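## Task

Remove the black key fob from the drawer of the small wooden box and set it directly on the bare table surface, not on top of anything. Then close the drawer. The box must stay roughly in its original spot and orientation, and the other item must remain inside the drawer.

## Robot and tools

Robot: two arms, left_arm and right_arm, each with a two-finger gripper and a wrist camera. A camera stand sits behind them. Scene frame: origin at table-top height, midway between the nominal bases; +x points out over the table, +y toward left_arm, +z up. Calibrated bases: left_arm at (+0.033, +0.312, +0.044) m, quat_wxyz (+1.000, 0, 0, -0.002); right_arm at (-0.018, -0.308, +0.004) m, quat_wxyz (+1.000, 0, 0, -0.015). Arm names do not correspond to image sides.

Gripper: fingers extend along the gripper's +z axis and close along its y axis. end_effector_position is the point between the finger pads, just under 1 cm behind the tips. Reported poses may be off by a few centimetres, worse at long reach; friction and weight can leave the hand low, short or tilted, and small moves may go sideways or not at all. Check the result after each move and correct tilt.

Row format (used by every moving call): 16 numbers, always both arms: left_arm x, y, z, qw, qx, qy, qz, opening, then right_arm the same eight. x, y, z are an absolute target position in metres in the scene frame; the quaternion is an absolute target orientation, w first, scene frame. Opening runs -1 (closed, 0 mm gap) to +1 (fully open, about 87 mm); 0.5 is about 69 mm, 0 about 43 mm, -0.5 about 18 mm. To keep an arm still, resend exactly its last reported pose and its intended opening; to keep orientation, repeat the same target quaternion rather than the drifted reported one. The controller limits commanded orientation to 40 degrees from the measured one per step.

execute_actions(actions, cameras): actions is a list holding at most one item. Empty list: returns the state with all camera images, plus scene number and task. Action item: rows (1 to 15 rows) and steps (default 15, each 1/30 s); each row is held for one step, the last row repeats. Each row target must lie within 0.6 m of that arm's last reported position along each gripper axis, else the whole call is refused and nothing is sent. Wait item: {"steps": n}, up to 300. An action needs at least 5 steps; its result is read 5 steps before it finishes, and those steps run afterward. cameras: names from cam_high, cam_low, cam_left_wrist, cam_right_wrist, or ["all"]; an unknown name invalidates the call.

move(target, speed, blend, blocking, cameras): target is one row or up to 15 rows visited in order, with no 0.6 m limit; all paths share 10 s total. Paths are straight lines, ending together, at least 0.5 s long, and do not avoid obstacles or the other arm. speed: m/s per arm path, 0.002 to 2.9, default 0.25 (rotation up to twice that in rad/s); one value or one per target. blend: corner rounding in metres for lists, default 0 meaning stop at each point. Opening changes on later targets are applied on arrival, pausing all arms. blocking=false returns about 0.5 s after starting. The result adds a move: line: done (within 10 mm and 2 degrees), off_target, moving, held, or fault, plus limits such as paced (pose clipped) or held (steps withheld). Done does not mean no contact. Avoid paths passing near an arm's own base; route around it.

wait(seconds): 0 to 10 s, sends nothing new, returns early if a move ends. stop(): brakes a running move; fingers keep moving. zoom_image(camera, region): region [x0, y0, x1, y1] in pixels of that camera's latest image, at most 504 by 504; images are 672x504. finished_scene(scene): scene number 1 or 2; ends and grades the scene irreversibly and starts the next.

Result lines: end_effector_position and end_effector_quat_wxyz per arm; Hand target is the pose currently being driven toward; grip_measured is the finger reading on the command scale (Joint positions show it 0 to 1); readings can be about 1 mm off. To grip, command roughly 0.04 below the reading at first contact for full force (about 20 N per pad). Joint velocities may read within noise. Joint torques include arm weight; joints 1 to 3 wrap at ±28 N m. Motor temperatures appear when changed; MOTOR HOT at 75 °C, fault at 90 °C folds that arm for the rest of the scene, 100 °C makes it fall. Avoid holding loads, stretched poses, or pushing at unreachable targets for long.

Joint ranges (rad): waist -2.618 to 3.054, shoulder 0 to 3.142, elbow 0 to 3.142 (straight at 2.901), wrist pitch ±1.571, wrist yaw ±1.571, wrist roll ±2.094.

Camera calibration gives K, distortion and T_world_to_cam per camera; fixed cameras may be shifted a few mm and degrees; wrist images can lag while moving.

Time runs while you think. Avoid: objects falling or left off the table, drops or releasing moving parts, fast impacts, hard presses, grippers or wrist cameras touching each other, gripping the other arm's fingers, strain on camera cables, and arm stops. Objects may occasionally be nudged by outside pushes.

Each tool is called after "Emit:" as name(argument=value, ...), one argument or row to a line, values as JSON.

## Session

Emit:
execute_actions(
  actions=[],
)

Scene clock: 0.00 s of 6000.00 s.
left_arm: end_effector_position=(+0.4027, +0.3305, +0.0641) grip_measured=+1.000 end_effector_quat_wxyz=(+0.526, -0.046, +0.849, -0.029) | right_arm: end_effector_position=(+0.3591, -0.3331, +0.0571) grip_measured=+1.000 end_effector_quat_wxyz=(+0.574, +0.066, +0.812, -0.078)
Joint positions: left_arm=[0.103 1.588 0.372 0.752 0.089 -0.064 1] | right_arm=[0.07 1.528 0.359 0.825 0.241 0.031 1]
Joint velocities: within noise
Joint torques (N m): no reading
Motor temperatures (°C): left_arm=[26 35 37 31 25 28 24] | right_arm=[25 31 31 31 29 29 29]
Heat: left arm: 37 °C; right arm: 31 °C.
Hand target: left_arm +0.4044, +0.3307, +0.0667; +0.528, -0.045, +0.847, -0.029 | right_arm +0.3635, -0.3329, +0.0650; +0.585, +0.067, +0.805, -0.077

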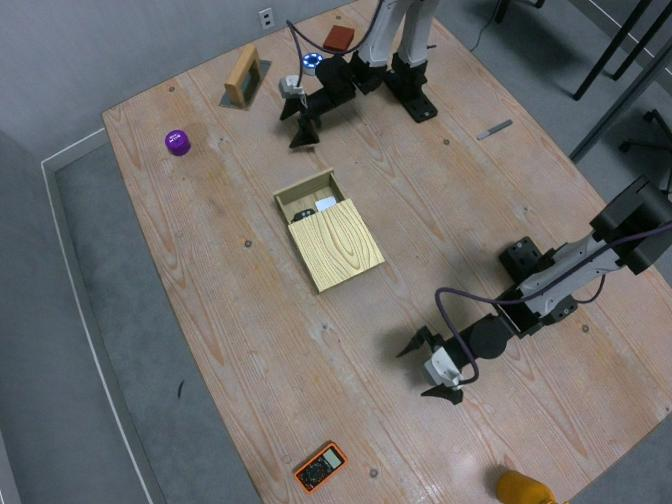

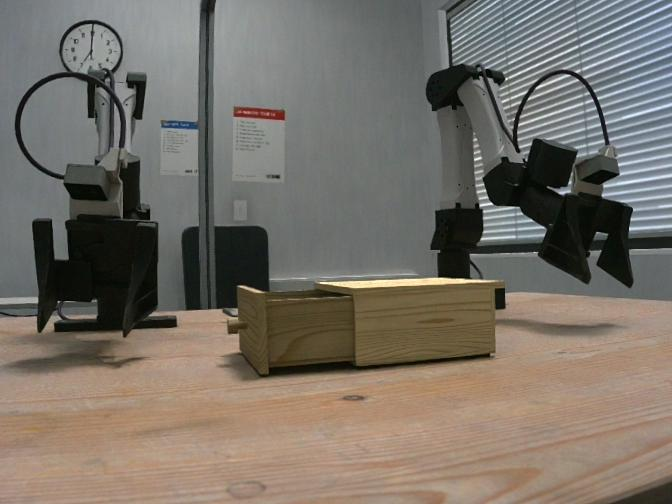

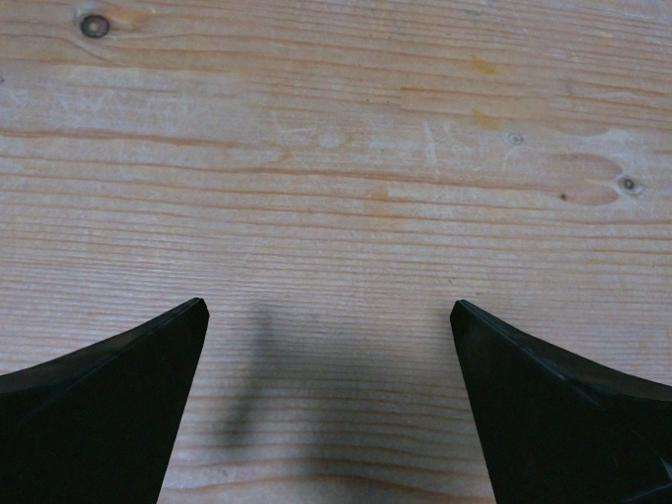

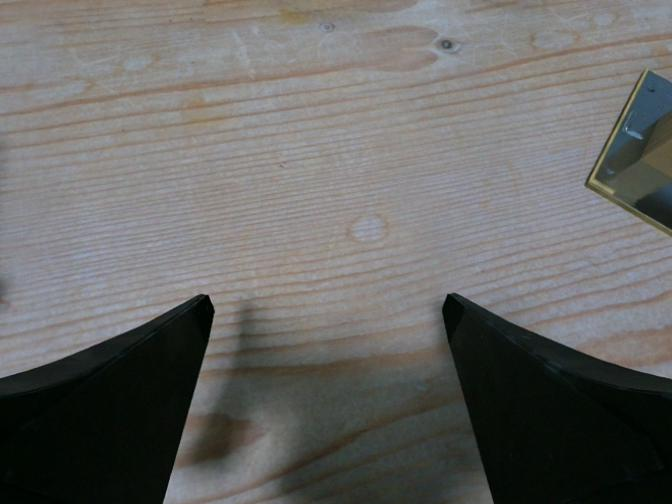

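Emit:
zoom_image(
  camera="cam_high",
  region=[250, 150, 400, 300],
)

Emit:
zoom_image(
  camera="cam_low",
  region=[200, 250, 520, 400],
)

Scaled by 3.360 from the camera's 672x504 image, which has a finer 960x720 frame.

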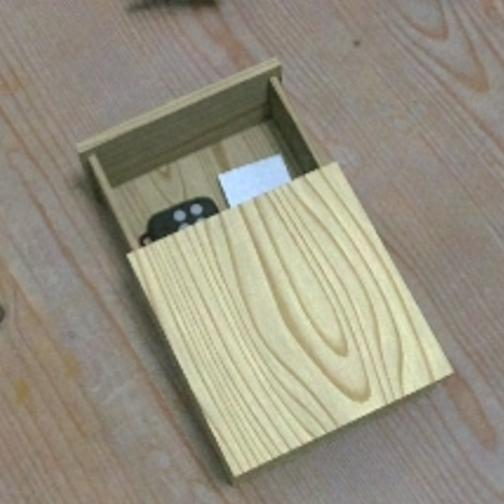

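Scaled by 1.575 from the camera's 672x504 image, which has a finer 960x720 frame.

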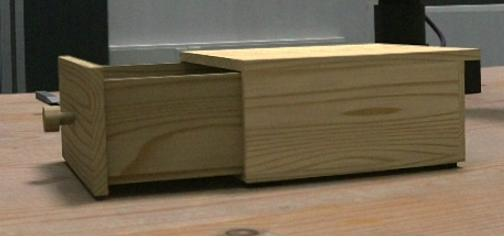

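Emit:
move(
  target=[0.4044,0.3307,0.0667,0.528,-0.045,0.847,-0.029,1,0.36,-0.19,0.15,0.585,0.067,0.805,-0.077,0],
  speed=0.3,
  cameras=["cam_right_wrist","cam_high"],
)

Emit:
zoom_image(
  camera="cam_right_wrist",
  region=[0, 100, 504, 504],
)

Scene clock: 3.37 s of 6000.00 s.
left_arm: end_effector_position=(+0.4027, +0.3305, +0.0641) grip_measured=+1.000 end_effector_quat_wxyz=(+0.526, -0.046, +0.849, -0.029) | right_arm: end_effector_position=(+0.3532, -0.1944, +0.1410) grip_measured=+0.000 end_effector_quat_wxyz=(+0.578, +0.056, +0.810, -0.082)
Joint positions: left_arm=[0.103 1.588 0.372 0.752 0.089 -0.064 1] | right_arm=[0.617 1.391 0.706 0.236 0.744 0.243 0.5]
Joint torques (N m): left_arm=[0.09 -5.38 5.91 2.25 0.04 0.15] | right_arm=[0.49 -3.43 11.79 1.51 0.29 0]
Heat: left arm: 38 °C; right arm: 32 °C.
Hand target: left_arm +0.4043, +0.3307, +0.0667; +0.528, -0.045, +0.847, -0.029 | right_arm +0.3596, -0.1901, +0.1500; +0.585, +0.067, +0.805, -0.077
Off the commanded pose: left_arm 0.003 m, 0 deg | right_arm 0.012 m, 2 deg.
Kept back: nothing.
move: off_target (right_arm)
camera_calibration:
cam_right_wrist: T_world_to_cam=[[-0.176734, -0.980429, 0.0867411, -0.142232], [-0.92441, 0.135079, -0.356678, 0.422682], [0.33798, -0.143221, -0.930192, 0.124091], [0, 0, 0, 1]] pos_world=[0.323654, -0.178772, 0.278527]
Images, in order (width x height): cam_high 672x504, cam_right_wrist 672x504.

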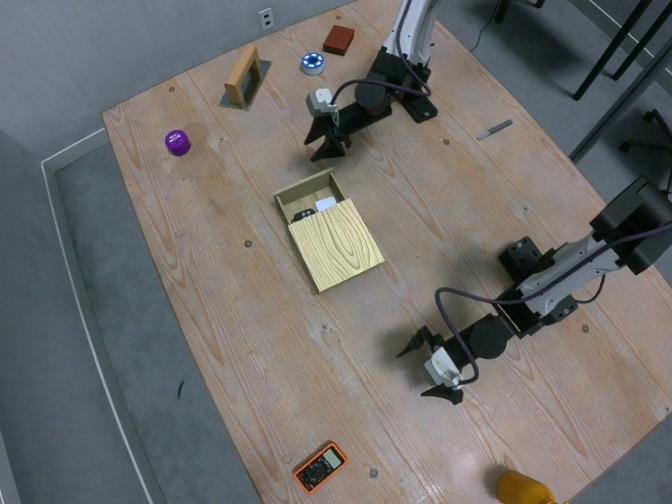

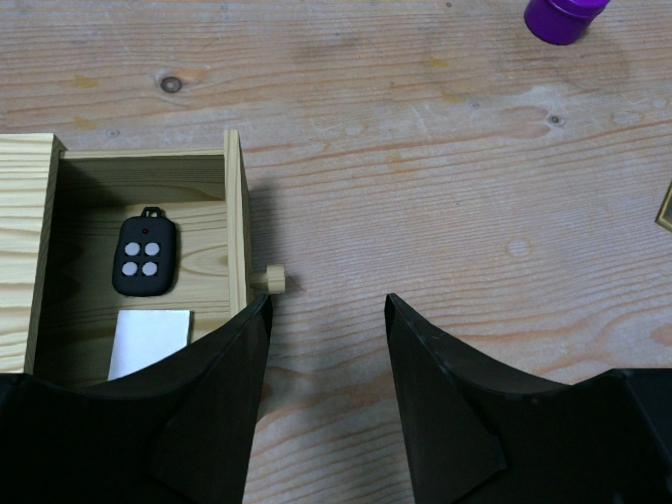

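Scaled by 1.000.

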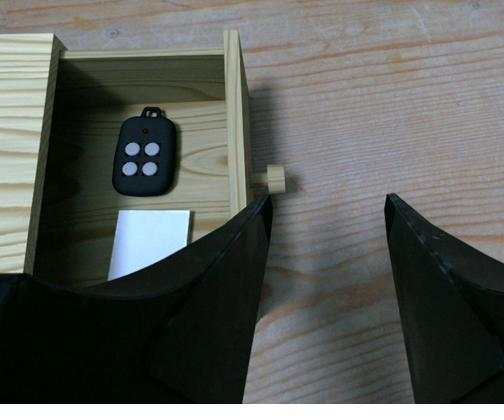

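Emit:
move(
  target=[0.4044,0.3307,0.0667,0.528,-0.045,0.847,-0.029,1,0.425,-0.115,0.13,0.174,0,0.985,0,-1],
  speed=0.3,
  cameras=["cam_right_wrist","cam_high","cam_low"],
)

Scene clock: 7.17 s of 6000.00 s.
left_arm: end_effector_position=(+0.4027, +0.3305, +0.0641) grip_measured=+1.000 end_effector_quat_wxyz=(+0.526, -0.046, +0.849, -0.029) | right_arm: end_effector_position=(+0.4203, -0.1151, +0.1318) grip_measured=-0.973 end_effector_quat_wxyz=(+0.176, -0.002, +0.984, -0.003)
Joint positions: left_arm=[0.103 1.588 0.372 0.752 0.089 -0.064 1] | right_arm=[0.464 2.284 2.301 -1.268 0.151 0.407 0.013]
Joint torques (N m): left_arm=[0.06 -5.39 5.89 2.24 0.03 0.15] | right_arm=[-0.62 -8.61 10.92 0.66 0.03 -0.18]
Heat: left arm: 38 °C; right arm: 33 °C.
Hand target: left_arm +0.4043, +0.3307, +0.0667; +0.528, -0.045, +0.847, -0.029 | right_arm +0.4249, -0.1151, +0.1299; +0.174, +0.000, +0.985, +0.000
Off the commanded pose: left_arm 0.003 m, 0 deg | right_arm 0.005 m, 0 deg.
Kept back: nothing.
move: done
camera_calibration:
cam_right_wrist: T_world_to_cam=[[0.0220212, -0.999688, 0.0118198, -0.127678], [-0.864888, -0.0131188, 0.501793, 0.31551], [-0.501481, -0.0212729, -0.864907, 0.462522], [0, 0, 0, 1]] pos_world=[0.507638, -0.11366, 0.243227]
Images, in order (width x height): cam_high 672x504, cam_low 672x504, cam_right_wrist 672x504.

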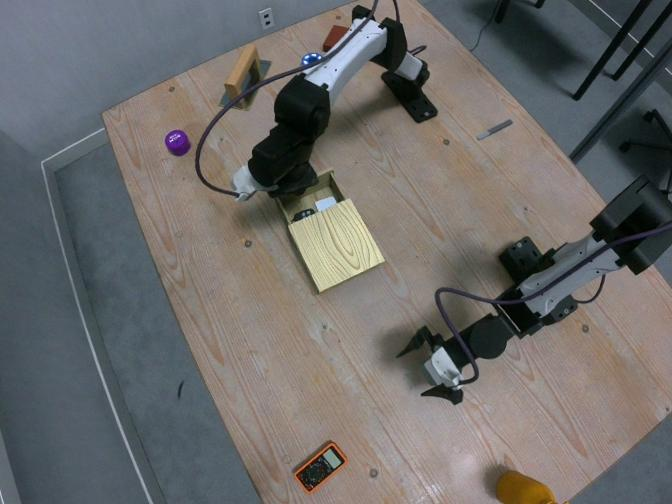

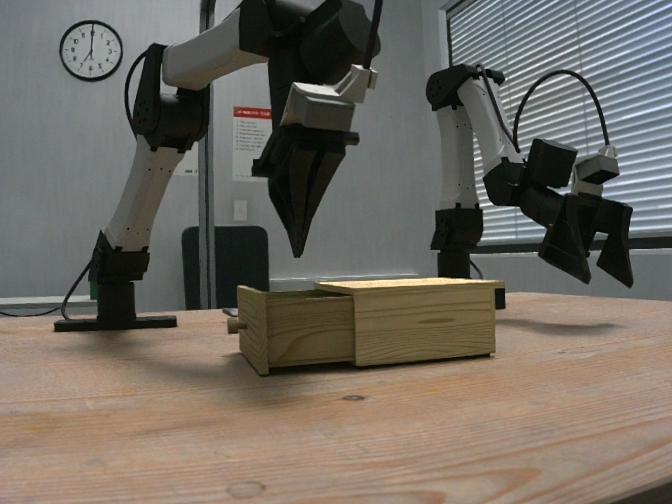

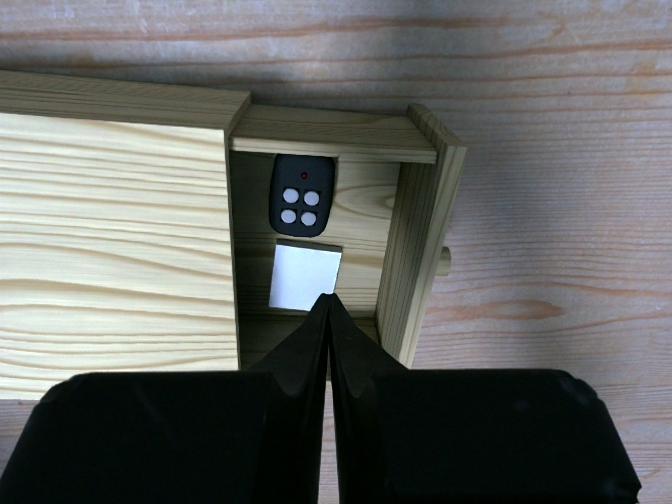

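Emit:
move(
  target=[
    [0.4044,0.3307,0.0667,0.528,-0.045,0.847,-0.029,1,0.395,-0.12,0.09,0.174,0,0.985,0,-1],
    [0.4044,0.3307,0.0667,0.528,-0.045,0.847,-0.029,1,0.395,-0.125,0.037,0.174,0,0.985,0,-1],
    [0.4044,0.3307,0.0667,0.528,-0.045,0.847,-0.029,1,0.395,-0.168,0.037,0.174,0,0.985,0,-1],
  ],
  speed=[0.2,0.1,0.05],
  blend=[0.015,0,0],
  cameras=["cam_right_wrist","cam_low"],
)

Scene clock: 9.90 s of 6000.00 s.
left_arm: end_effector_position=(+0.4027, +0.3305, +0.0641) grip_measured=+1.000 end_effector_quat_wxyz=(+0.526, -0.046, +0.849, -0.029) | right_arm: end_effector_position=(+0.3936, -0.1472, +0.0325) grip_measured=-0.973 end_effector_quat_wxyz=(+0.166, -0.001, +0.986, +0.021)
Joint positions: left_arm=[0.103 1.588 0.372 0.752 0.089 -0.064 1] | right_arm=[0.4 2.105 1.615 -0.754 0.079 0.355 0.013]
Joint torques (N m): left_arm=[0.1 -5.33 5.87 2.25 0.04 0.15] | right_arm=[-2.66 -11.38 5.42 0.76 0.43 -0.46]
Heat: left arm: 38 °C; right arm: 33 °C.
Hand target: left_arm +0.4043, +0.3307, +0.0667; +0.528, -0.045, +0.847, -0.029 | right_arm +0.3947, -0.1675, +0.0368; +0.173, +0.000, +0.985, +0.000
Off the commanded pose: left_arm 0.003 m, 0 deg | right_arm 0.021 m, 3 deg.
Kept back: nothing.
move: off_target (right_arm)
camera_calibration:
cam_right_wrist: T_world_to_cam=[[0.0285554, -0.998946, -0.0359274, -0.158983], [-0.854535, -0.0430432, 0.517608, 0.332794], [-0.518609, 0.0159207, -0.854863, 0.374365], [0, 0, 0, 1]] pos_world=[0.483073, -0.150451, 0.142063]
Images, in order (width x height): cam_low 672x504, cam_right_wrist 672x504.

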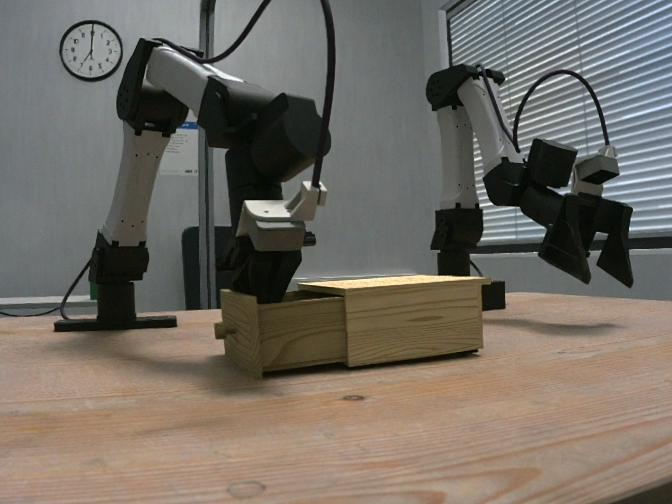

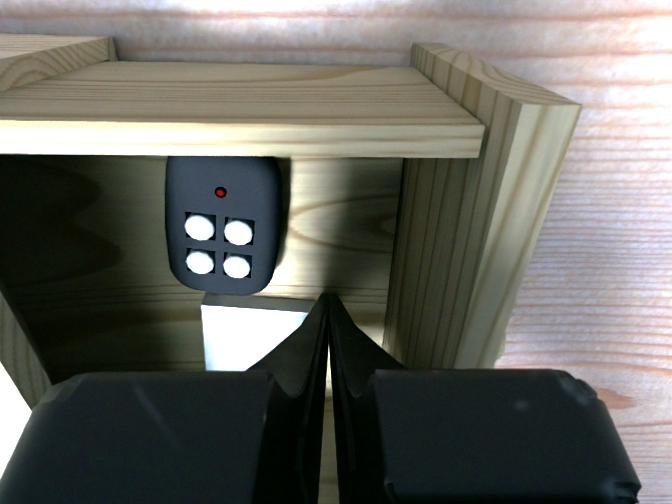

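Emit:
move(
  target=[
    [0.4044,0.3307,0.0667,0.528,-0.045,0.847,-0.029,1,0.395,-0.125,0.05,0.174,0,0.985,0,-1],
    [0.4044,0.3307,0.0667,0.528,-0.045,0.847,-0.029,1,0.395,-0.125,0.12,0.174,0,0.985,0,0],
  ],
  speed=[0.1,0.25],
  blend=[0.01,0],
  cameras=["cam_right_wrist","cam_low","cam_high"],
)

Scene clock: 13.57 s of 6000.00 s.
left_arm: end_effector_position=(+0.4027, +0.3305, +0.0641) grip_measured=+1.000 end_effector_quat_wxyz=(+0.526, -0.046, +0.849, -0.029) | right_arm: end_effector_position=(+0.3900, -0.1261, +0.1200) grip_measured=+0.000 end_effector_quat_wxyz=(+0.170, -0.005, +0.985, +0.004)
Joint positions: left_arm=[0.103 1.588 0.372 0.752 0.089 -0.064 1] | right_arm=[0.464 2.105 1.965 -1.114 0.133 0.402 0.5]
Joint torques (N m): left_arm=[0.09 -5.33 5.91 2.26 0.04 0.17] | right_arm=[0.2 -8.13 10.59 0.67 0.22 -0.05]
Heat: left arm: 38 °C; right arm: 34 °C.
Hand target: left_arm +0.4043, +0.3307, +0.0667; +0.528, -0.045, +0.847, -0.029 | right_arm +0.3949, -0.1251, +0.1199; +0.174, +0.000, +0.985, +0.000
Off the commanded pose: left_arm 0.003 m, 0 deg | right_arm 0.005 m, 1 deg.
Kept back: nothing.
move: done
camera_calibration:
cam_right_wrist: T_world_to_cam=[[0.031534, -0.999503, -0.000439209, -0.140084], [-0.859406, -0.0273384, 0.510563, 0.290126], [-0.510321, -0.0157226, -0.859841, 0.440394], [0, 0, 0, 1]] pos_world=[0.478496, -0.125159, 0.230479]
Images, in order (width x height): cam_high 672x504, cam_low 672x504, cam_right_wrist 672x504.

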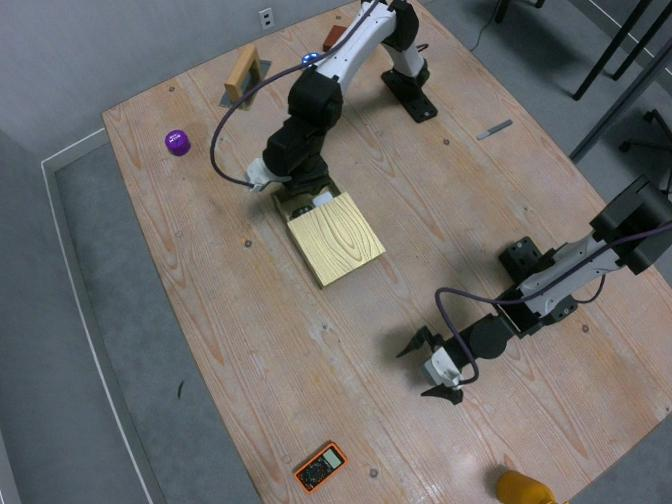

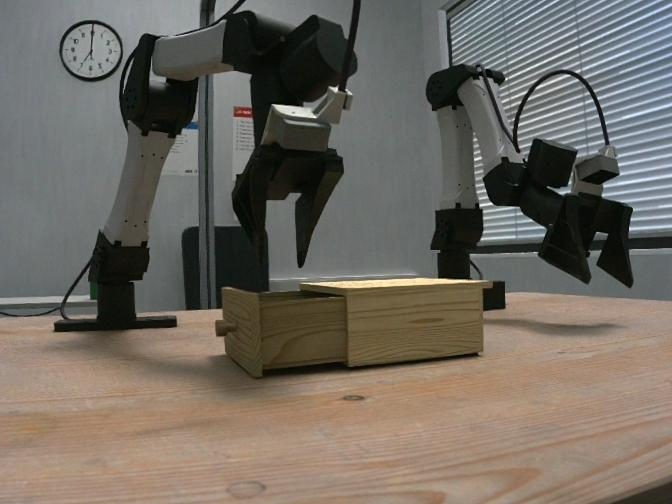

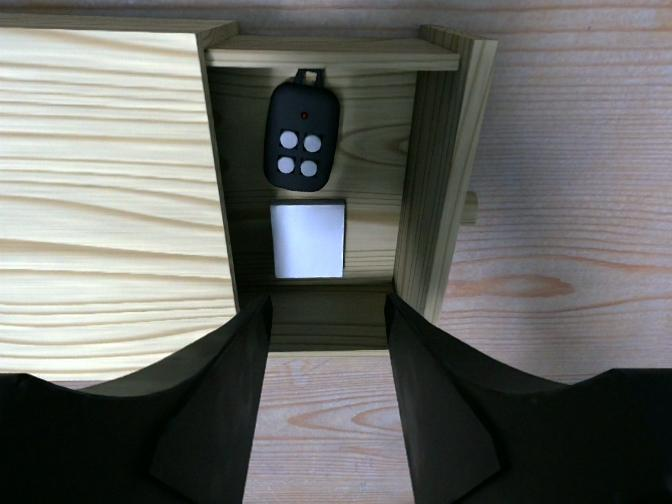

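Emit:
move(
  target=[
    [0.4044,0.3307,0.0667,0.528,-0.045,0.847,-0.029,1,0.395,-0.1165,0.04,0.174,0,0.985,0,0],
    [0.4044,0.3307,0.0667,0.528,-0.045,0.847,-0.029,1,0.395,-0.1165,0.039,0.174,0,0.985,0,0.4],
    [0.4044,0.3307,0.0667,0.528,-0.045,0.847,-0.029,1,0.395,-0.1165,0.039,0.174,0,0.985,0,0.6],
    [0.4044,0.3307,0.0667,0.528,-0.045,0.847,-0.029,1,0.395,-0.1165,0.039,0.174,0,0.985,0,0.8],
    [0.4044,0.3307,0.0667,0.528,-0.045,0.847,-0.029,1,0.395,-0.1165,0.039,0.174,0,0.985,0,1],
  ],
  speed=0.15,
  cameras=["cam_right_wrist","cam_low"],
)

Scene clock: 19.40 s of 6000.00 s.
left_arm: end_effector_position=(+0.4027, +0.3305, +0.0641) grip_measured=+1.000 end_effector_quat_wxyz=(+0.526, -0.046, +0.849, -0.029) | right_arm: end_effector_position=(+0.3877, -0.1347, +0.0469) grip_measured=+0.464 end_effector_quat_wxyz=(+0.160, -0.008, +0.987, -0.024)
Joint positions: left_arm=[0.103 1.588 0.372 0.752 0.089 -0.064 1] | right_arm=[0.466 2.136 1.727 -0.886 0.175 0.396 0.732]
Joint torques (N m): left_arm=[0.09 -5.34 5.91 2.24 0.04 0.16] | right_arm=[1.76 -8.34 7.25 1.3 -0.13 0.24]
Motor temperatures (°C): left_arm=[26 37 39 36 25 28 24] | right_arm=[25 35 33 32 28 29 29]
Heat: left arm: 39 °C; right arm: 35 °C.
Hand target: left_arm +0.4043, +0.3307, +0.0667; +0.528, -0.045, +0.847, -0.029 | right_arm +0.3941, -0.1169, +0.0397; +0.173, +0.000, +0.985, +0.000
Off the commanded pose: left_arm 0.003 m, 0 deg | right_arm 0.021 m, 3 deg.
Kept back: nothing.
move: off_target (right_arm); target 2's new opening was sent with right_arm's hand 0.014 m and 2 deg from that target; target 3's new opening was sent with right_arm's hand 0.020 m and 3 deg from that target; target 4's new opening was sent with right_arm's hand 0.021 m and 3 deg from that target; target 5's new opening was sent with right_arm's hand 0.021 m and 3 deg from that target
camera_calibration:
cam_right_wrist: T_world_to_cam=[[0.0278439, -0.998117, 0.05465, -0.149573], [-0.848947, 0.00525185, 0.528452, 0.324735], [-0.527744, -0.0611091, -0.847202, 0.376312], [0, 0, 0, 1]] pos_world=[0.478444, -0.128001, 0.15538]
Images, in order (width x height): cam_low 672x504, cam_right_wrist 672x504.

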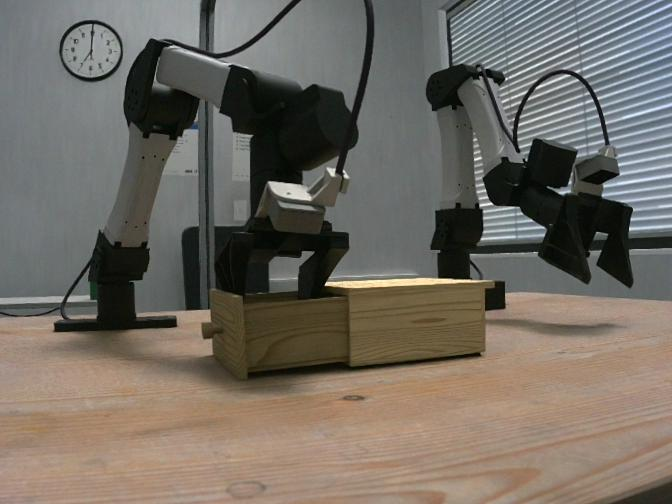

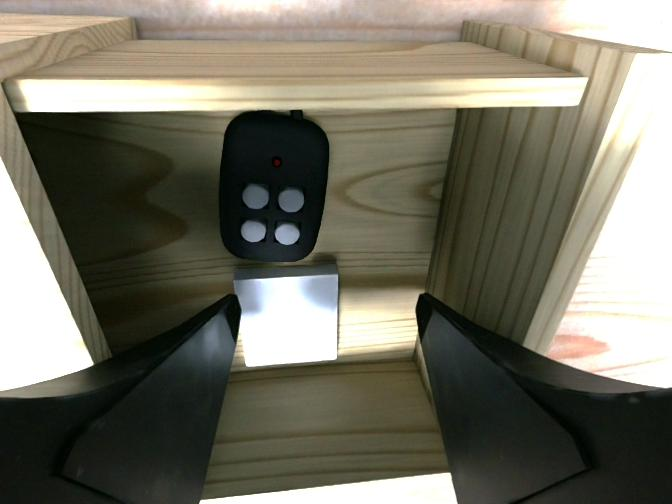

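Emit:
move(
  target=[
    [0.4044,0.3307,0.0667,0.528,-0.045,0.847,-0.029,1,0.39,-0.132,0.047,0.174,0,0.985,0,-0.02],
    [0.4044,0.3307,0.0667,0.528,-0.045,0.847,-0.029,1,0.415,-0.128,0.11,0.174,0,0.985,0,-0.02],
  ],
  speed=0.2,
  cameras=["cam_right_wrist","cam_low"],
)

Scene clock: 21.43 s of 6000.00 s.
left_arm: end_effector_position=(+0.4027, +0.3305, +0.0641) grip_measured=+1.000 end_effector_quat_wxyz=(+0.526, -0.046, +0.849, -0.029) | right_arm: end_effector_position=(+0.4101, -0.1269, +0.1103) grip_measured=-0.020 end_effector_quat_wxyz=(+0.174, +0.001, +0.985, -0.001)
Joint positions: left_arm=[0.103 1.588 0.372 0.752 0.089 -0.064 1] | right_arm=[0.448 2.183 2.048 -1.115 0.14 0.397 0.49]
Joint torques (N m): left_arm=[0.12 -5.34 5.94 2.25 0.04 0.16] | right_arm=[-0.62 -8.75 10.55 0.71 0.07 -0.26]
Heat: left arm: 39 °C; right arm: 35 °C.
Hand target: left_arm +0.4043, +0.3307, +0.0667; +0.528, -0.045, +0.847, -0.029 | right_arm +0.4149, -0.1281, +0.1100; +0.174, +0.000, +0.985, +0.000
Off the commanded pose: left_arm 0.003 m, 0 deg | right_arm 0.005 m, 0 deg.
Kept back: nothing.
move: done
camera_calibration:
cam_right_wrist: T_world_to_cam=[[0.0178625, -0.999822, 0.00608382, -0.136646], [-0.863056, -0.0123464, 0.504957, 0.316326], [-0.504792, -0.0142704, -0.863123, 0.440548], [0, 0, 0, 1]] pos_world=[0.497833, -0.126429, 0.221348]
Images, in order (width x height): cam_low 672x504, cam_right_wrist 672x504.

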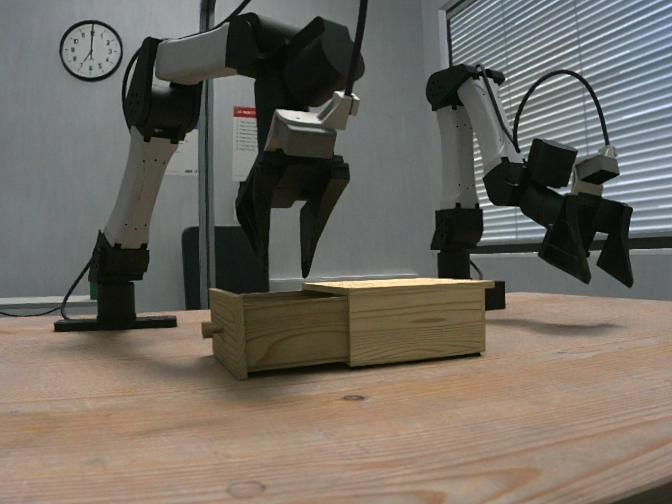

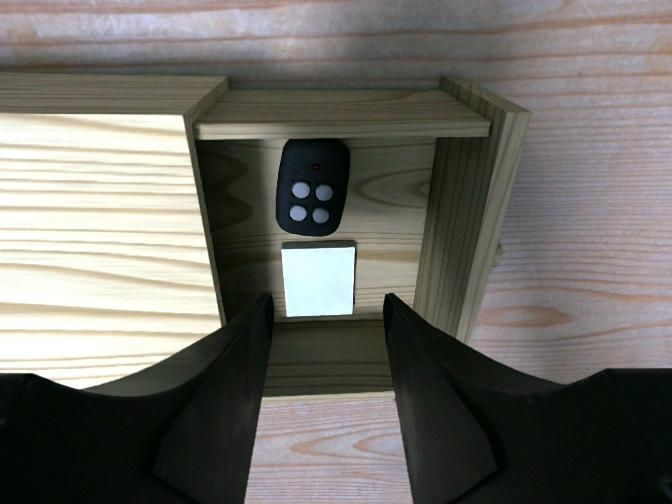

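Emit:
move(
  target=[
    [0.4044,0.3307,0.0667,0.528,-0.045,0.847,-0.029,1,0.429,-0.119,0.07,0.174,0,0.985,0,0.07],
    [0.4044,0.3307,0.0667,0.528,-0.045,0.847,-0.029,1,0.429,-0.119,0.033,0.174,0,0.985,0,0.07],
  ],
  speed=0.12,
  blend=[0.01,0],
  cameras=["cam_right_wrist","cam_low"],
)

Scene clock: 22.83 s of 6000.00 s.
left_arm: end_effector_position=(+0.4027, +0.3305, +0.0641) grip_measured=+1.000 end_effector_quat_wxyz=(+0.526, -0.046, +0.849, -0.029) | right_arm: end_effector_position=(+0.4205, -0.1257, +0.0460) grip_measured=+0.070 end_effector_quat_wxyz=(+0.165, -0.002, +0.986, -0.008)
Joint positions: left_arm=[0.103 1.588 0.372 0.752 0.089 -0.064 1] | right_arm=[0.443 2.256 1.915 -0.929 0.145 0.388 0.535]
Joint torques (N m): left_arm=[0.12 -5.38 5.89 2.24 0.04 0.15] | right_arm=[0.43 -8.42 6.8 1.23 0 -0.06]
Heat: left arm: 39 °C; right arm: 35 °C.
Hand target: left_arm +0.4043, +0.3307, +0.0667; +0.528, -0.045, +0.847, -0.029 | right_arm +0.4284, -0.1193, +0.0335; +0.174, +0.000, +0.985, +0.000
Off the commanded pose: left_arm 0.003 m, 0 deg | right_arm 0.017 m, 1 deg.
Kept back: nothing.
move: off_target (right_arm)
camera_calibration:
cam_right_wrist: T_world_to_cam=[[0.0211542, -0.999553, 0.0211349, -0.137307], [-0.854248, -0.00708782, 0.519818, 0.354122], [-0.519435, -0.0290508, -0.854016, 0.394212], [0, 0, 0, 1]] pos_world=[0.51018, -0.123283, 0.155487]
Images, in order (width x height): cam_low 672x504, cam_right_wrist 672x504.

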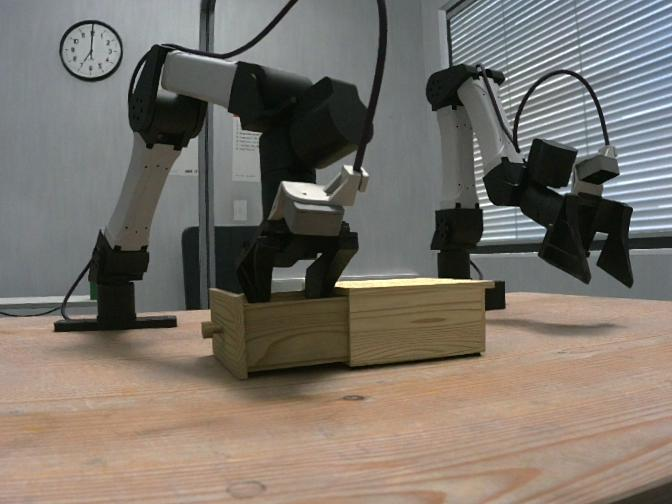

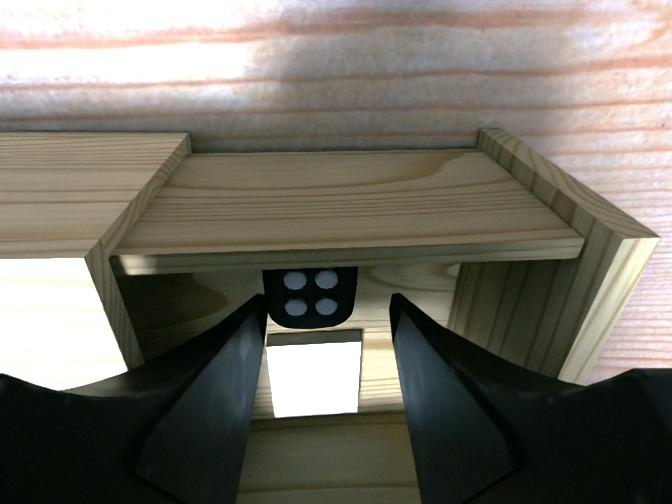

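Emit:
move(
  target=[
    [0.4044,0.3307,0.0667,0.528,-0.045,0.847,-0.029,1,0.395,-0.128,0.055,0.174,0,0.985,0,0.07],
    [0.4044,0.3307,0.0667,0.528,-0.045,0.847,-0.029,1,0.395,-0.13,0.045,0.174,0,0.985,0,0.3],
    [0.4044,0.3307,0.0667,0.528,-0.045,0.847,-0.029,1,0.395,-0.145,0.042,0.174,0,0.985,0,0.55],
    [0.4044,0.3307,0.0667,0.528,-0.045,0.847,-0.029,1,0.395,-0.155,0.042,0.174,0,0.985,0,0.75],
  ],
  speed=0.12,
  cameras=["cam_right_wrist","cam_low"],
)

Scene clock: 27.70 s of 6000.00 s.
left_arm: end_effector_position=(+0.4027, +0.3305, +0.0641) grip_measured=+1.000 end_effector_quat_wxyz=(+0.526, -0.046, +0.849, -0.029) | right_arm: end_effector_position=(+0.3961, -0.1344, +0.0413) grip_measured=+0.429 end_effector_quat_wxyz=(+0.172, -0.002, +0.985, +0.023)
Joint positions: left_arm=[0.103 1.588 0.372 0.752 0.089 -0.064 1] | right_arm=[0.426 2.112 1.659 -0.779 0.089 0.377 0.715]
Joint torques (N m): left_arm=[0.12 -5.41 5.91 2.25 0.03 0.16] | right_arm=[-2.29 -11.08 5.2 0.7 0.4 -0.49]
Heat: left arm: 39 °C; right arm: 37 °C.
Hand target: left_arm +0.4043, +0.3307, +0.0667; +0.528, -0.045, +0.847, -0.029 | right_arm +0.3948, -0.1545, +0.0420; +0.173, +0.000, +0.985, +0.000
Off the commanded pose: left_arm 0.003 m, 0 deg | right_arm 0.021 m, 3 deg.
Kept back: nothing.
move: off_target (right_arm); target 2's new opening was sent with right_arm's hand 0.011 m and 2 deg from that target; target 4's new opening was sent with right_arm's hand 0.021 m and 3 deg from that target
camera_calibration:
cam_right_wrist: T_world_to_cam=[[0.0315234, -0.998726, -0.0394142, -0.146841], [-0.861388, -0.0471479, 0.505755, 0.333659], [-0.506969, 0.0180077, -0.861776, 0.379052], [0, 0, 0, 1]] pos_world=[0.484207, -0.137749, 0.15212]
Images, in order (width x height): cam_low 672x504, cam_right_wrist 672x504.

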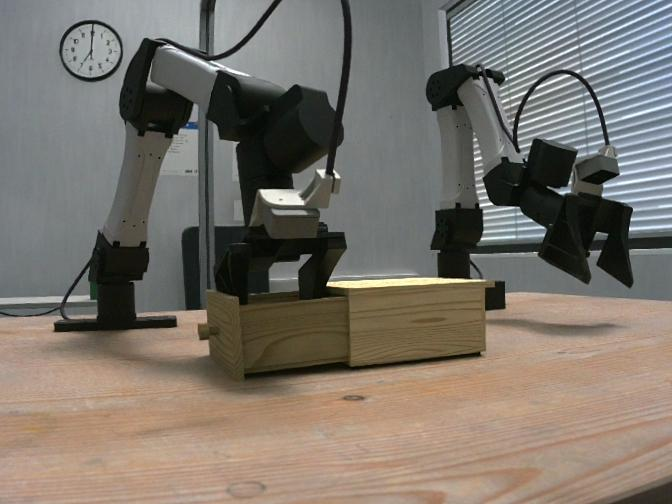

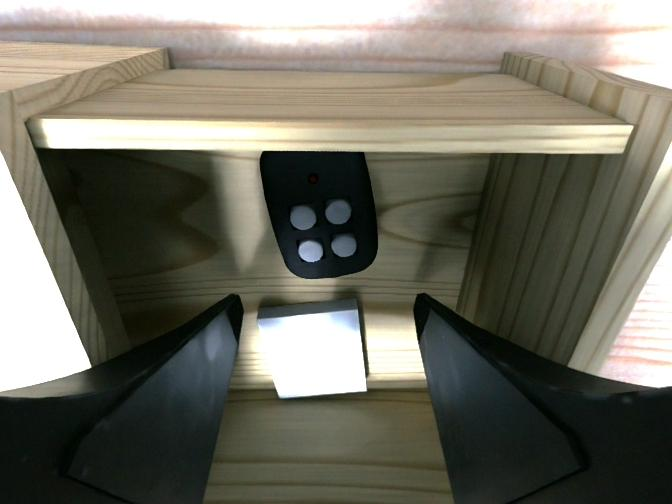

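Emit:
move(
  target=[
    [0.4044,0.3307,0.0667,0.528,-0.045,0.847,-0.029,1,0.395,-0.14,0.056,0.174,0,0.985,0,0.4],
    [0.4044,0.3307,0.0667,0.528,-0.045,0.847,-0.029,1,0.395,-0.14,0.054,0.174,0,0.985,0,0.7],
    [0.4044,0.3307,0.0667,0.528,-0.045,0.847,-0.029,1,0.395,-0.155,0.054,0.174,0,0.985,0,1],
    [0.4044,0.3307,0.0667,0.528,-0.045,0.847,-0.029,1,0.395,-0.155,0.054,0.174,0,0.985,0,1],
  ],
  speed=0.12,
  cameras=["cam_right_wrist","cam_low"],
)

Scene clock: 31.37 s of 6000.00 s.
left_arm: end_effector_position=(+0.4027, +0.3305, +0.0641) grip_measured=+1.000 end_effector_quat_wxyz=(+0.526, -0.046, +0.849, -0.029) | right_arm: end_effector_position=(+0.3925, -0.1378, +0.0583) grip_measured=+0.934 end_effector_quat_wxyz=(+0.171, -0.006, +0.985, +0.018)
Joint positions: left_arm=[0.103 1.588 0.372 0.752 0.089 -0.064 1] | right_arm=[0.426 2.087 1.69 -0.84 0.095 0.368 0.967]
Joint torques (N m): left_arm=[0.08 -5.37 5.87 2.24 0.03 0.16] | right_arm=[-2.19 -9.89 5.41 0.9 0.35 -0.33]
Heat: left arm: 39 °C; right arm: 37 °C.
Hand target: left_arm +0.4043, +0.3307, +0.0667; +0.528, -0.045, +0.847, -0.029 | right_arm +0.3946, -0.1547, +0.0541; +0.173, +0.000, +0.985, +0.000
Off the commanded pose: left_arm 0.003 m, 0 deg | right_arm 0.018 m, 2 deg.
Kept back: nothing.
move: off_target (right_arm); target 2's new opening was sent with right_arm's hand 0.011 m and 2 deg from that target; target 3's new opening was sent with right_arm's hand 0.017 m and 2 deg from that target
camera_calibration:
cam_right_wrist: T_world_to_cam=[[0.0376416, -0.998868, -0.0290961, -0.152524], [-0.860104, -0.0472079, 0.50793, 0.32115], [-0.508728, 0.00590638, -0.860907, 0.390835], [0, 0, 0, 1]] pos_world=[0.480792, -0.139499, 0.168912]
Images, in order (width x height): cam_low 672x504, cam_right_wrist 672x504.

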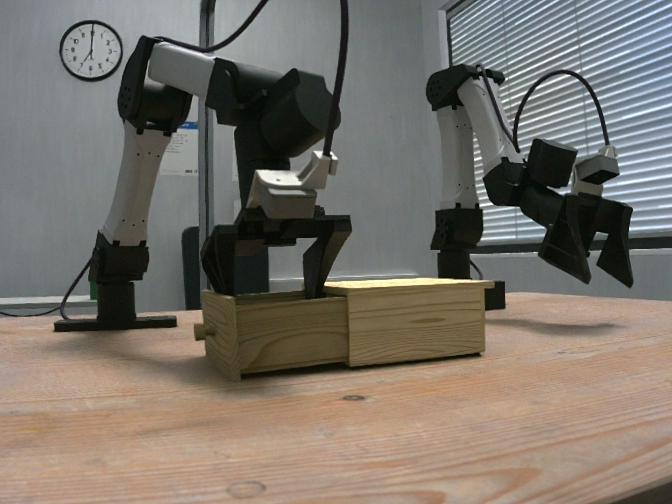

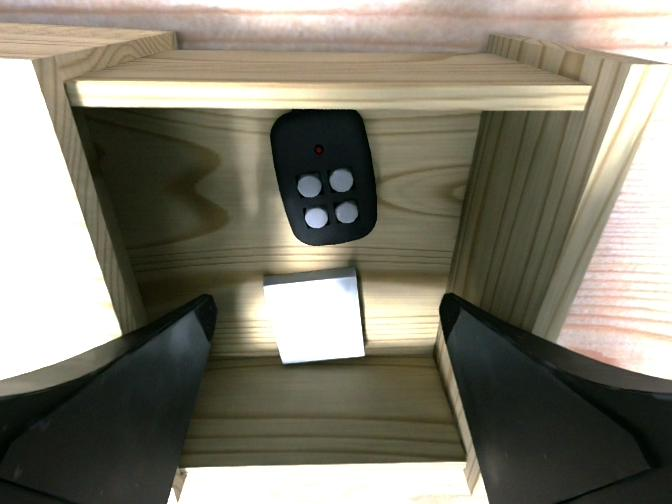

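Emit:
move(
  target=[
    [0.4044,0.3307,0.0667,0.528,-0.045,0.847,-0.029,1,0.395,-0.14,0.06,0.174,0,0.985,0,0.5],
    [0.4044,0.3307,0.0667,0.528,-0.045,0.847,-0.029,1,0.43,-0.13,0.1,0.174,0,0.985,0,0.07],
  ],
  speed=0.2,
  cameras=["cam_right_wrist","cam_low"],
)

Scene clock: 33.90 s of 6000.00 s.
left_arm: end_effector_position=(+0.4027, +0.3305, +0.0641) grip_measured=+1.000 end_effector_quat_wxyz=(+0.526, -0.046, +0.849, -0.029) | right_arm: end_effector_position=(+0.4234, -0.1293, +0.0999) grip_measured=+0.070 end_effector_quat_wxyz=(+0.169, -0.003, +0.986, +0.004)
Joint positions: left_arm=[0.103 1.588 0.372 0.752 0.089 -0.064 1] | right_arm=[0.427 2.241 2.102 -1.113 0.121 0.371 0.535]
Joint torques (N m): left_arm=[0.06 -5.33 5.87 2.24 0.05 0.16] | right_arm=[-0.12 -8.79 11.29 0.72 0.17 -0.15]
Heat: left arm: 39 °C; right arm: 37 °C.
Hand target: left_arm +0.4043, +0.3307, +0.0667; +0.528, -0.045, +0.847, -0.029 | right_arm +0.4298, -0.1301, +0.1000; +0.174, +0.000, +0.985, +0.000
Off the commanded pose: left_arm 0.003 m, 0 deg | right_arm 0.007 m, 1 deg.
Kept back: nothing.
move: done
camera_calibration:
cam_right_wrist: T_world_to_cam=[[0.0269591, -0.999636, -0.0011785, -0.142352], [-0.858239, -0.0237502, 0.5127, 0.328676], [-0.512542, -0.0128105, -0.858567, 0.441281], [0, 0, 0, 1]] pos_world=[0.512095, -0.128841, 0.210189]
Images, in order (width x height): cam_low 672x504, cam_right_wrist 672x504.

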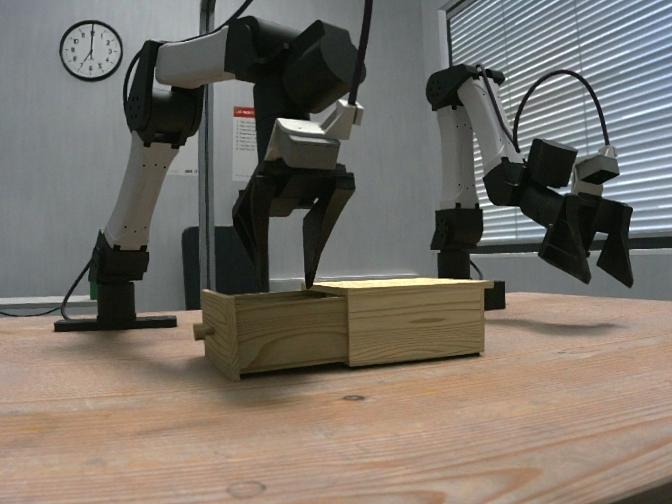

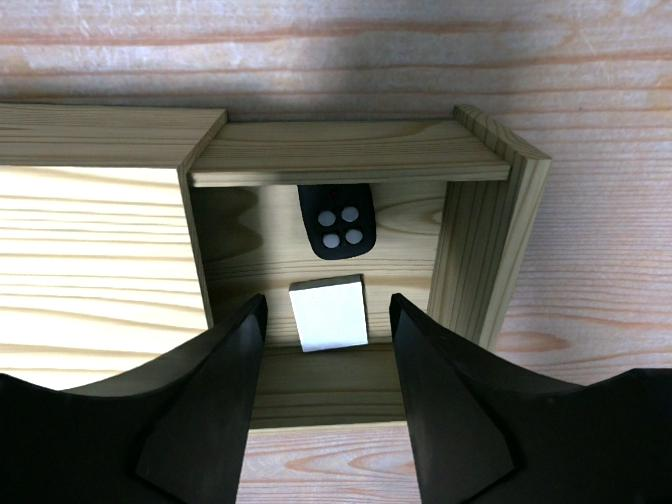

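Emit:
move(
  target=[
    [0.4044,0.3307,0.0667,0.528,-0.045,0.847,-0.029,1,0.433,-0.132,0.06,0.1738,-0.0515,0.9836,0.0091,0.07],
    [0.4044,0.3307,0.0667,0.528,-0.045,0.847,-0.029,1,0.433,-0.132,0.030,0.1738,-0.0515,0.9836,0.0091,0.07],
  ],
  speed=0.12,
  blend=[0.01,0],
  cameras=["cam_right_wrist","cam_low"],
)

Scene clock: 35.53 s of 6000.00 s.
left_arm: end_effector_position=(+0.4027, +0.3305, +0.0641) grip_measured=+1.000 end_effector_quat_wxyz=(+0.526, -0.046, +0.849, -0.029) | right_arm: end_effector_position=(+0.4291, -0.1309, +0.0384) grip_measured=+0.070 end_effector_quat_wxyz=(+0.174, -0.050, +0.983, +0.006)
Joint positions: left_arm=[0.103 1.588 0.372 0.752 0.089 -0.064 1] | right_arm=[0.421 2.255 1.878 -0.858 0.103 0.271 0.535]
Joint torques (N m): left_arm=[0.1 -5.34 5.91 2.25 0.03 0.17] | right_arm=[-0.64 -9.03 7.47 0.94 -0.01 -0.21]
Heat: left arm: 39 °C; right arm: 37 °C.
Hand target: left_arm +0.4043, +0.3307, +0.0667; +0.528, -0.045, +0.847, -0.029 | right_arm +0.4328, -0.1321, +0.0301; +0.174, -0.052, +0.983, +0.009
Off the commanded pose: left_arm 0.003 m, 0 deg | right_arm 0.009 m, 0 deg.
Kept back: nothing.
move: done
camera_calibration:
cam_right_wrist: T_world_to_cam=[[0.121122, -0.992576, 0.0110455, -0.184077], [-0.858254, -0.0991271, 0.503562, 0.355633], [-0.498728, -0.0704722, -0.863889, 0.378156], [0, 0, 0, 1]] pos_world=[0.516116, -0.120808, 0.149635]
Images, in order (width x height): cam_low 672x504, cam_right_wrist 672x504.

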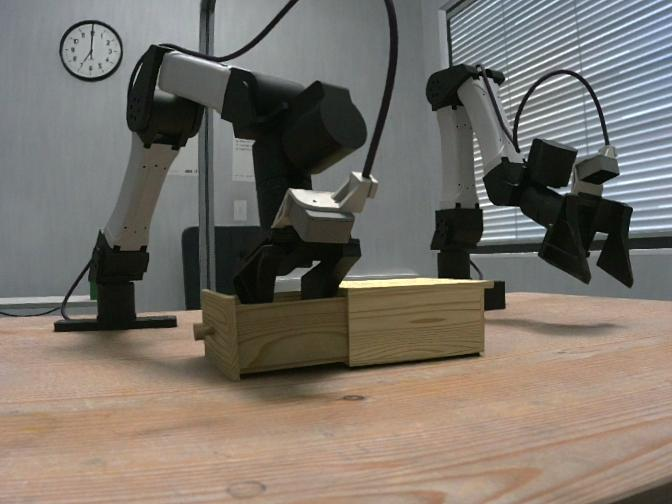

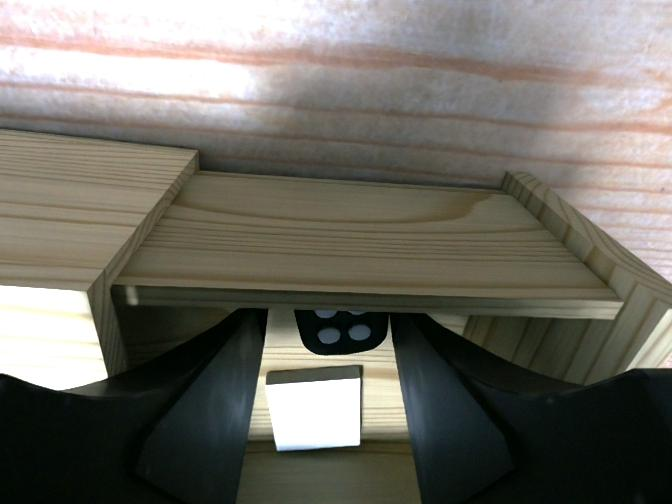

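Emit:
move(
  target=[0.4044,0.3307,0.0667,0.528,-0.045,0.847,-0.029,1,0.431,-0.136,0.014,0.1738,-0.0515,0.9836,0.0091,0.07],
  speed=0.08,
  cameras=["cam_right_wrist","cam_low"],
)

Scene clock: 36.47 s of 6000.00 s.
left_arm: end_effector_position=(+0.4027, +0.3305, +0.0641) grip_measured=+1.000 end_effector_quat_wxyz=(+0.526, -0.046, +0.849, -0.029) | right_arm: end_effector_position=(+0.4296, -0.1297, +0.0334) grip_measured=+0.070 end_effector_quat_wxyz=(+0.177, -0.052, +0.983, +0.019)
Joint positions: left_arm=[0.103 1.588 0.372 0.752 0.089 -0.064 1] | right_arm=[0.414 2.248 1.844 -0.818 0.078 0.264 0.535]
Joint torques (N m): left_arm=[0.13 -5.38 5.9 2.24 0.03 0.16] | right_arm=[-0.65 -8.87 4.46 1.22 0.22 -0.24]
Heat: left arm: 40 °C; right arm: 37 °C.
Hand target: left_arm +0.4043, +0.3307, +0.0667; +0.528, -0.045, +0.847, -0.029 | right_arm +0.4302, -0.1362, +0.0145; +0.173, -0.052, +0.984, +0.009
Off the commanded pose: left_arm 0.003 m, 0 deg | right_arm 0.020 m, 1 deg.
Kept back: nothing.
move: off_target (right_arm)
camera_calibration:
cam_right_wrist: T_world_to_cam=[[0.128784, -0.991586, -0.01311, -0.185306], [-0.859231, -0.118176, 0.497751, 0.356829], [-0.495112, -0.052838, -0.867221, 0.374978], [0, 0, 0, 1]] pos_world=[0.516119, -0.121765, 0.145147]
Images, in order (width x height): cam_low 672x504, cam_right_wrist 672x504.

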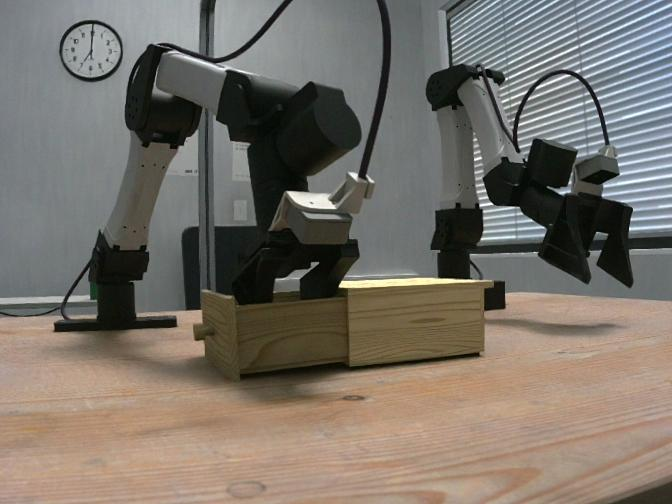

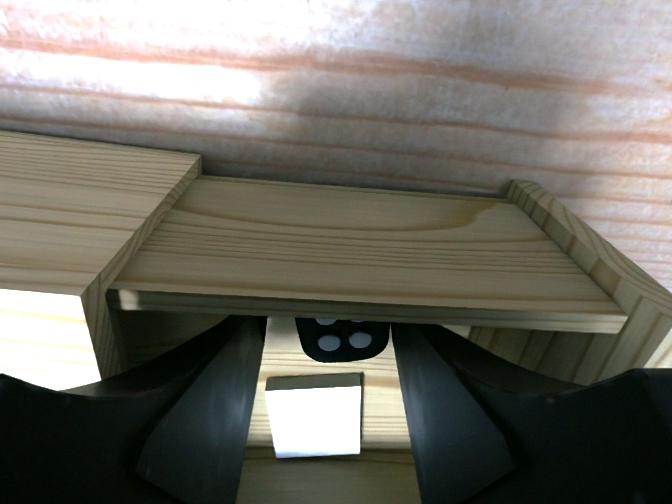

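Emit:
move(
  target=[
    [0.4044,0.3307,0.0667,0.528,-0.045,0.847,-0.029,1,0.42,-0.134,0.05,0.1738,-0.0515,0.9836,0.0091,0.07],
    [0.4044,0.3307,0.0667,0.528,-0.045,0.847,-0.029,1,0.416,-0.136,0.018,0.1738,-0.0515,0.9836,0.0091,0.07],
  ],
  speed=0.1,
  cameras=["cam_right_wrist","cam_low"],
)

Scene clock: 38.00 s of 6000.00 s.
left_arm: end_effector_position=(+0.4027, +0.3305, +0.0641) grip_measured=+1.000 end_effector_quat_wxyz=(+0.526, -0.046, +0.849, -0.029) | right_arm: end_effector_position=(+0.4267, -0.1308, +0.0336) grip_measured=+0.070 end_effector_quat_wxyz=(+0.192, -0.050, +0.980, +0.024)
Joint positions: left_arm=[0.103 1.588 0.372 0.752 0.089 -0.064 1] | right_arm=[0.414 2.202 1.762 -0.749 0.078 0.267 0.535]
Joint torques (N m): left_arm=[0.12 -5.34 5.87 2.26 0.03 0.16] | right_arm=[0.59 -9.54 4.42 0.86 0.24 -0.15]
Heat: left arm: 40 °C; right arm: 38 °C.
Hand target: left_arm +0.4043, +0.3307, +0.0667; +0.528, -0.045, +0.847, -0.029 | right_arm +0.4160, -0.1361, +0.0186; +0.174, -0.052, +0.983, +0.009
Off the commanded pose: left_arm 0.003 m, 0 deg | right_arm 0.020 m, 3 deg.
Kept back: nothing.
move: off_target (right_arm)
camera_calibration:
cam_right_wrist: T_world_to_cam=[[0.126452, -0.991718, -0.0224985, -0.184722], [-0.874224, -0.122131, 0.469911, 0.360943], [-0.468767, -0.0397523, -0.882427, 0.364587], [0, 0, 0, 1]] pos_world=[0.50981, -0.124616, 0.147954]
Images, in order (width x height): cam_low 672x504, cam_right_wrist 672x504.

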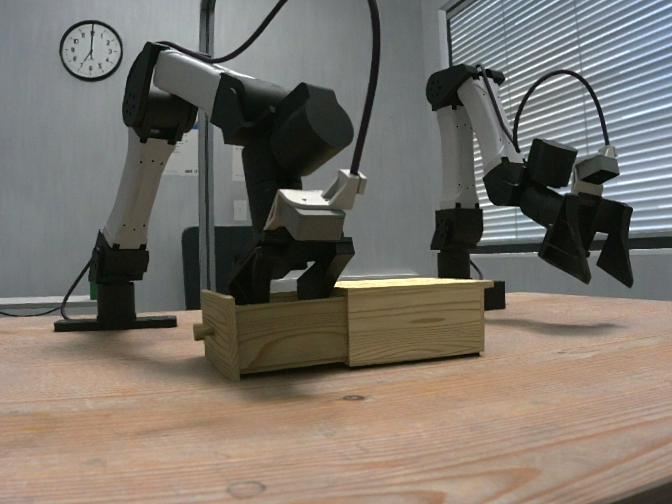

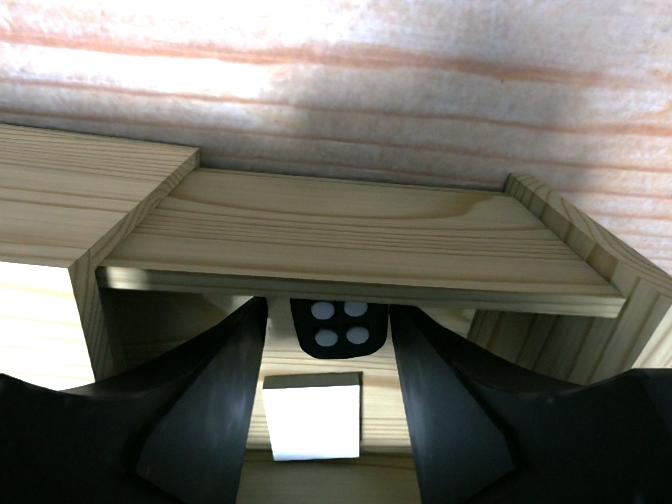

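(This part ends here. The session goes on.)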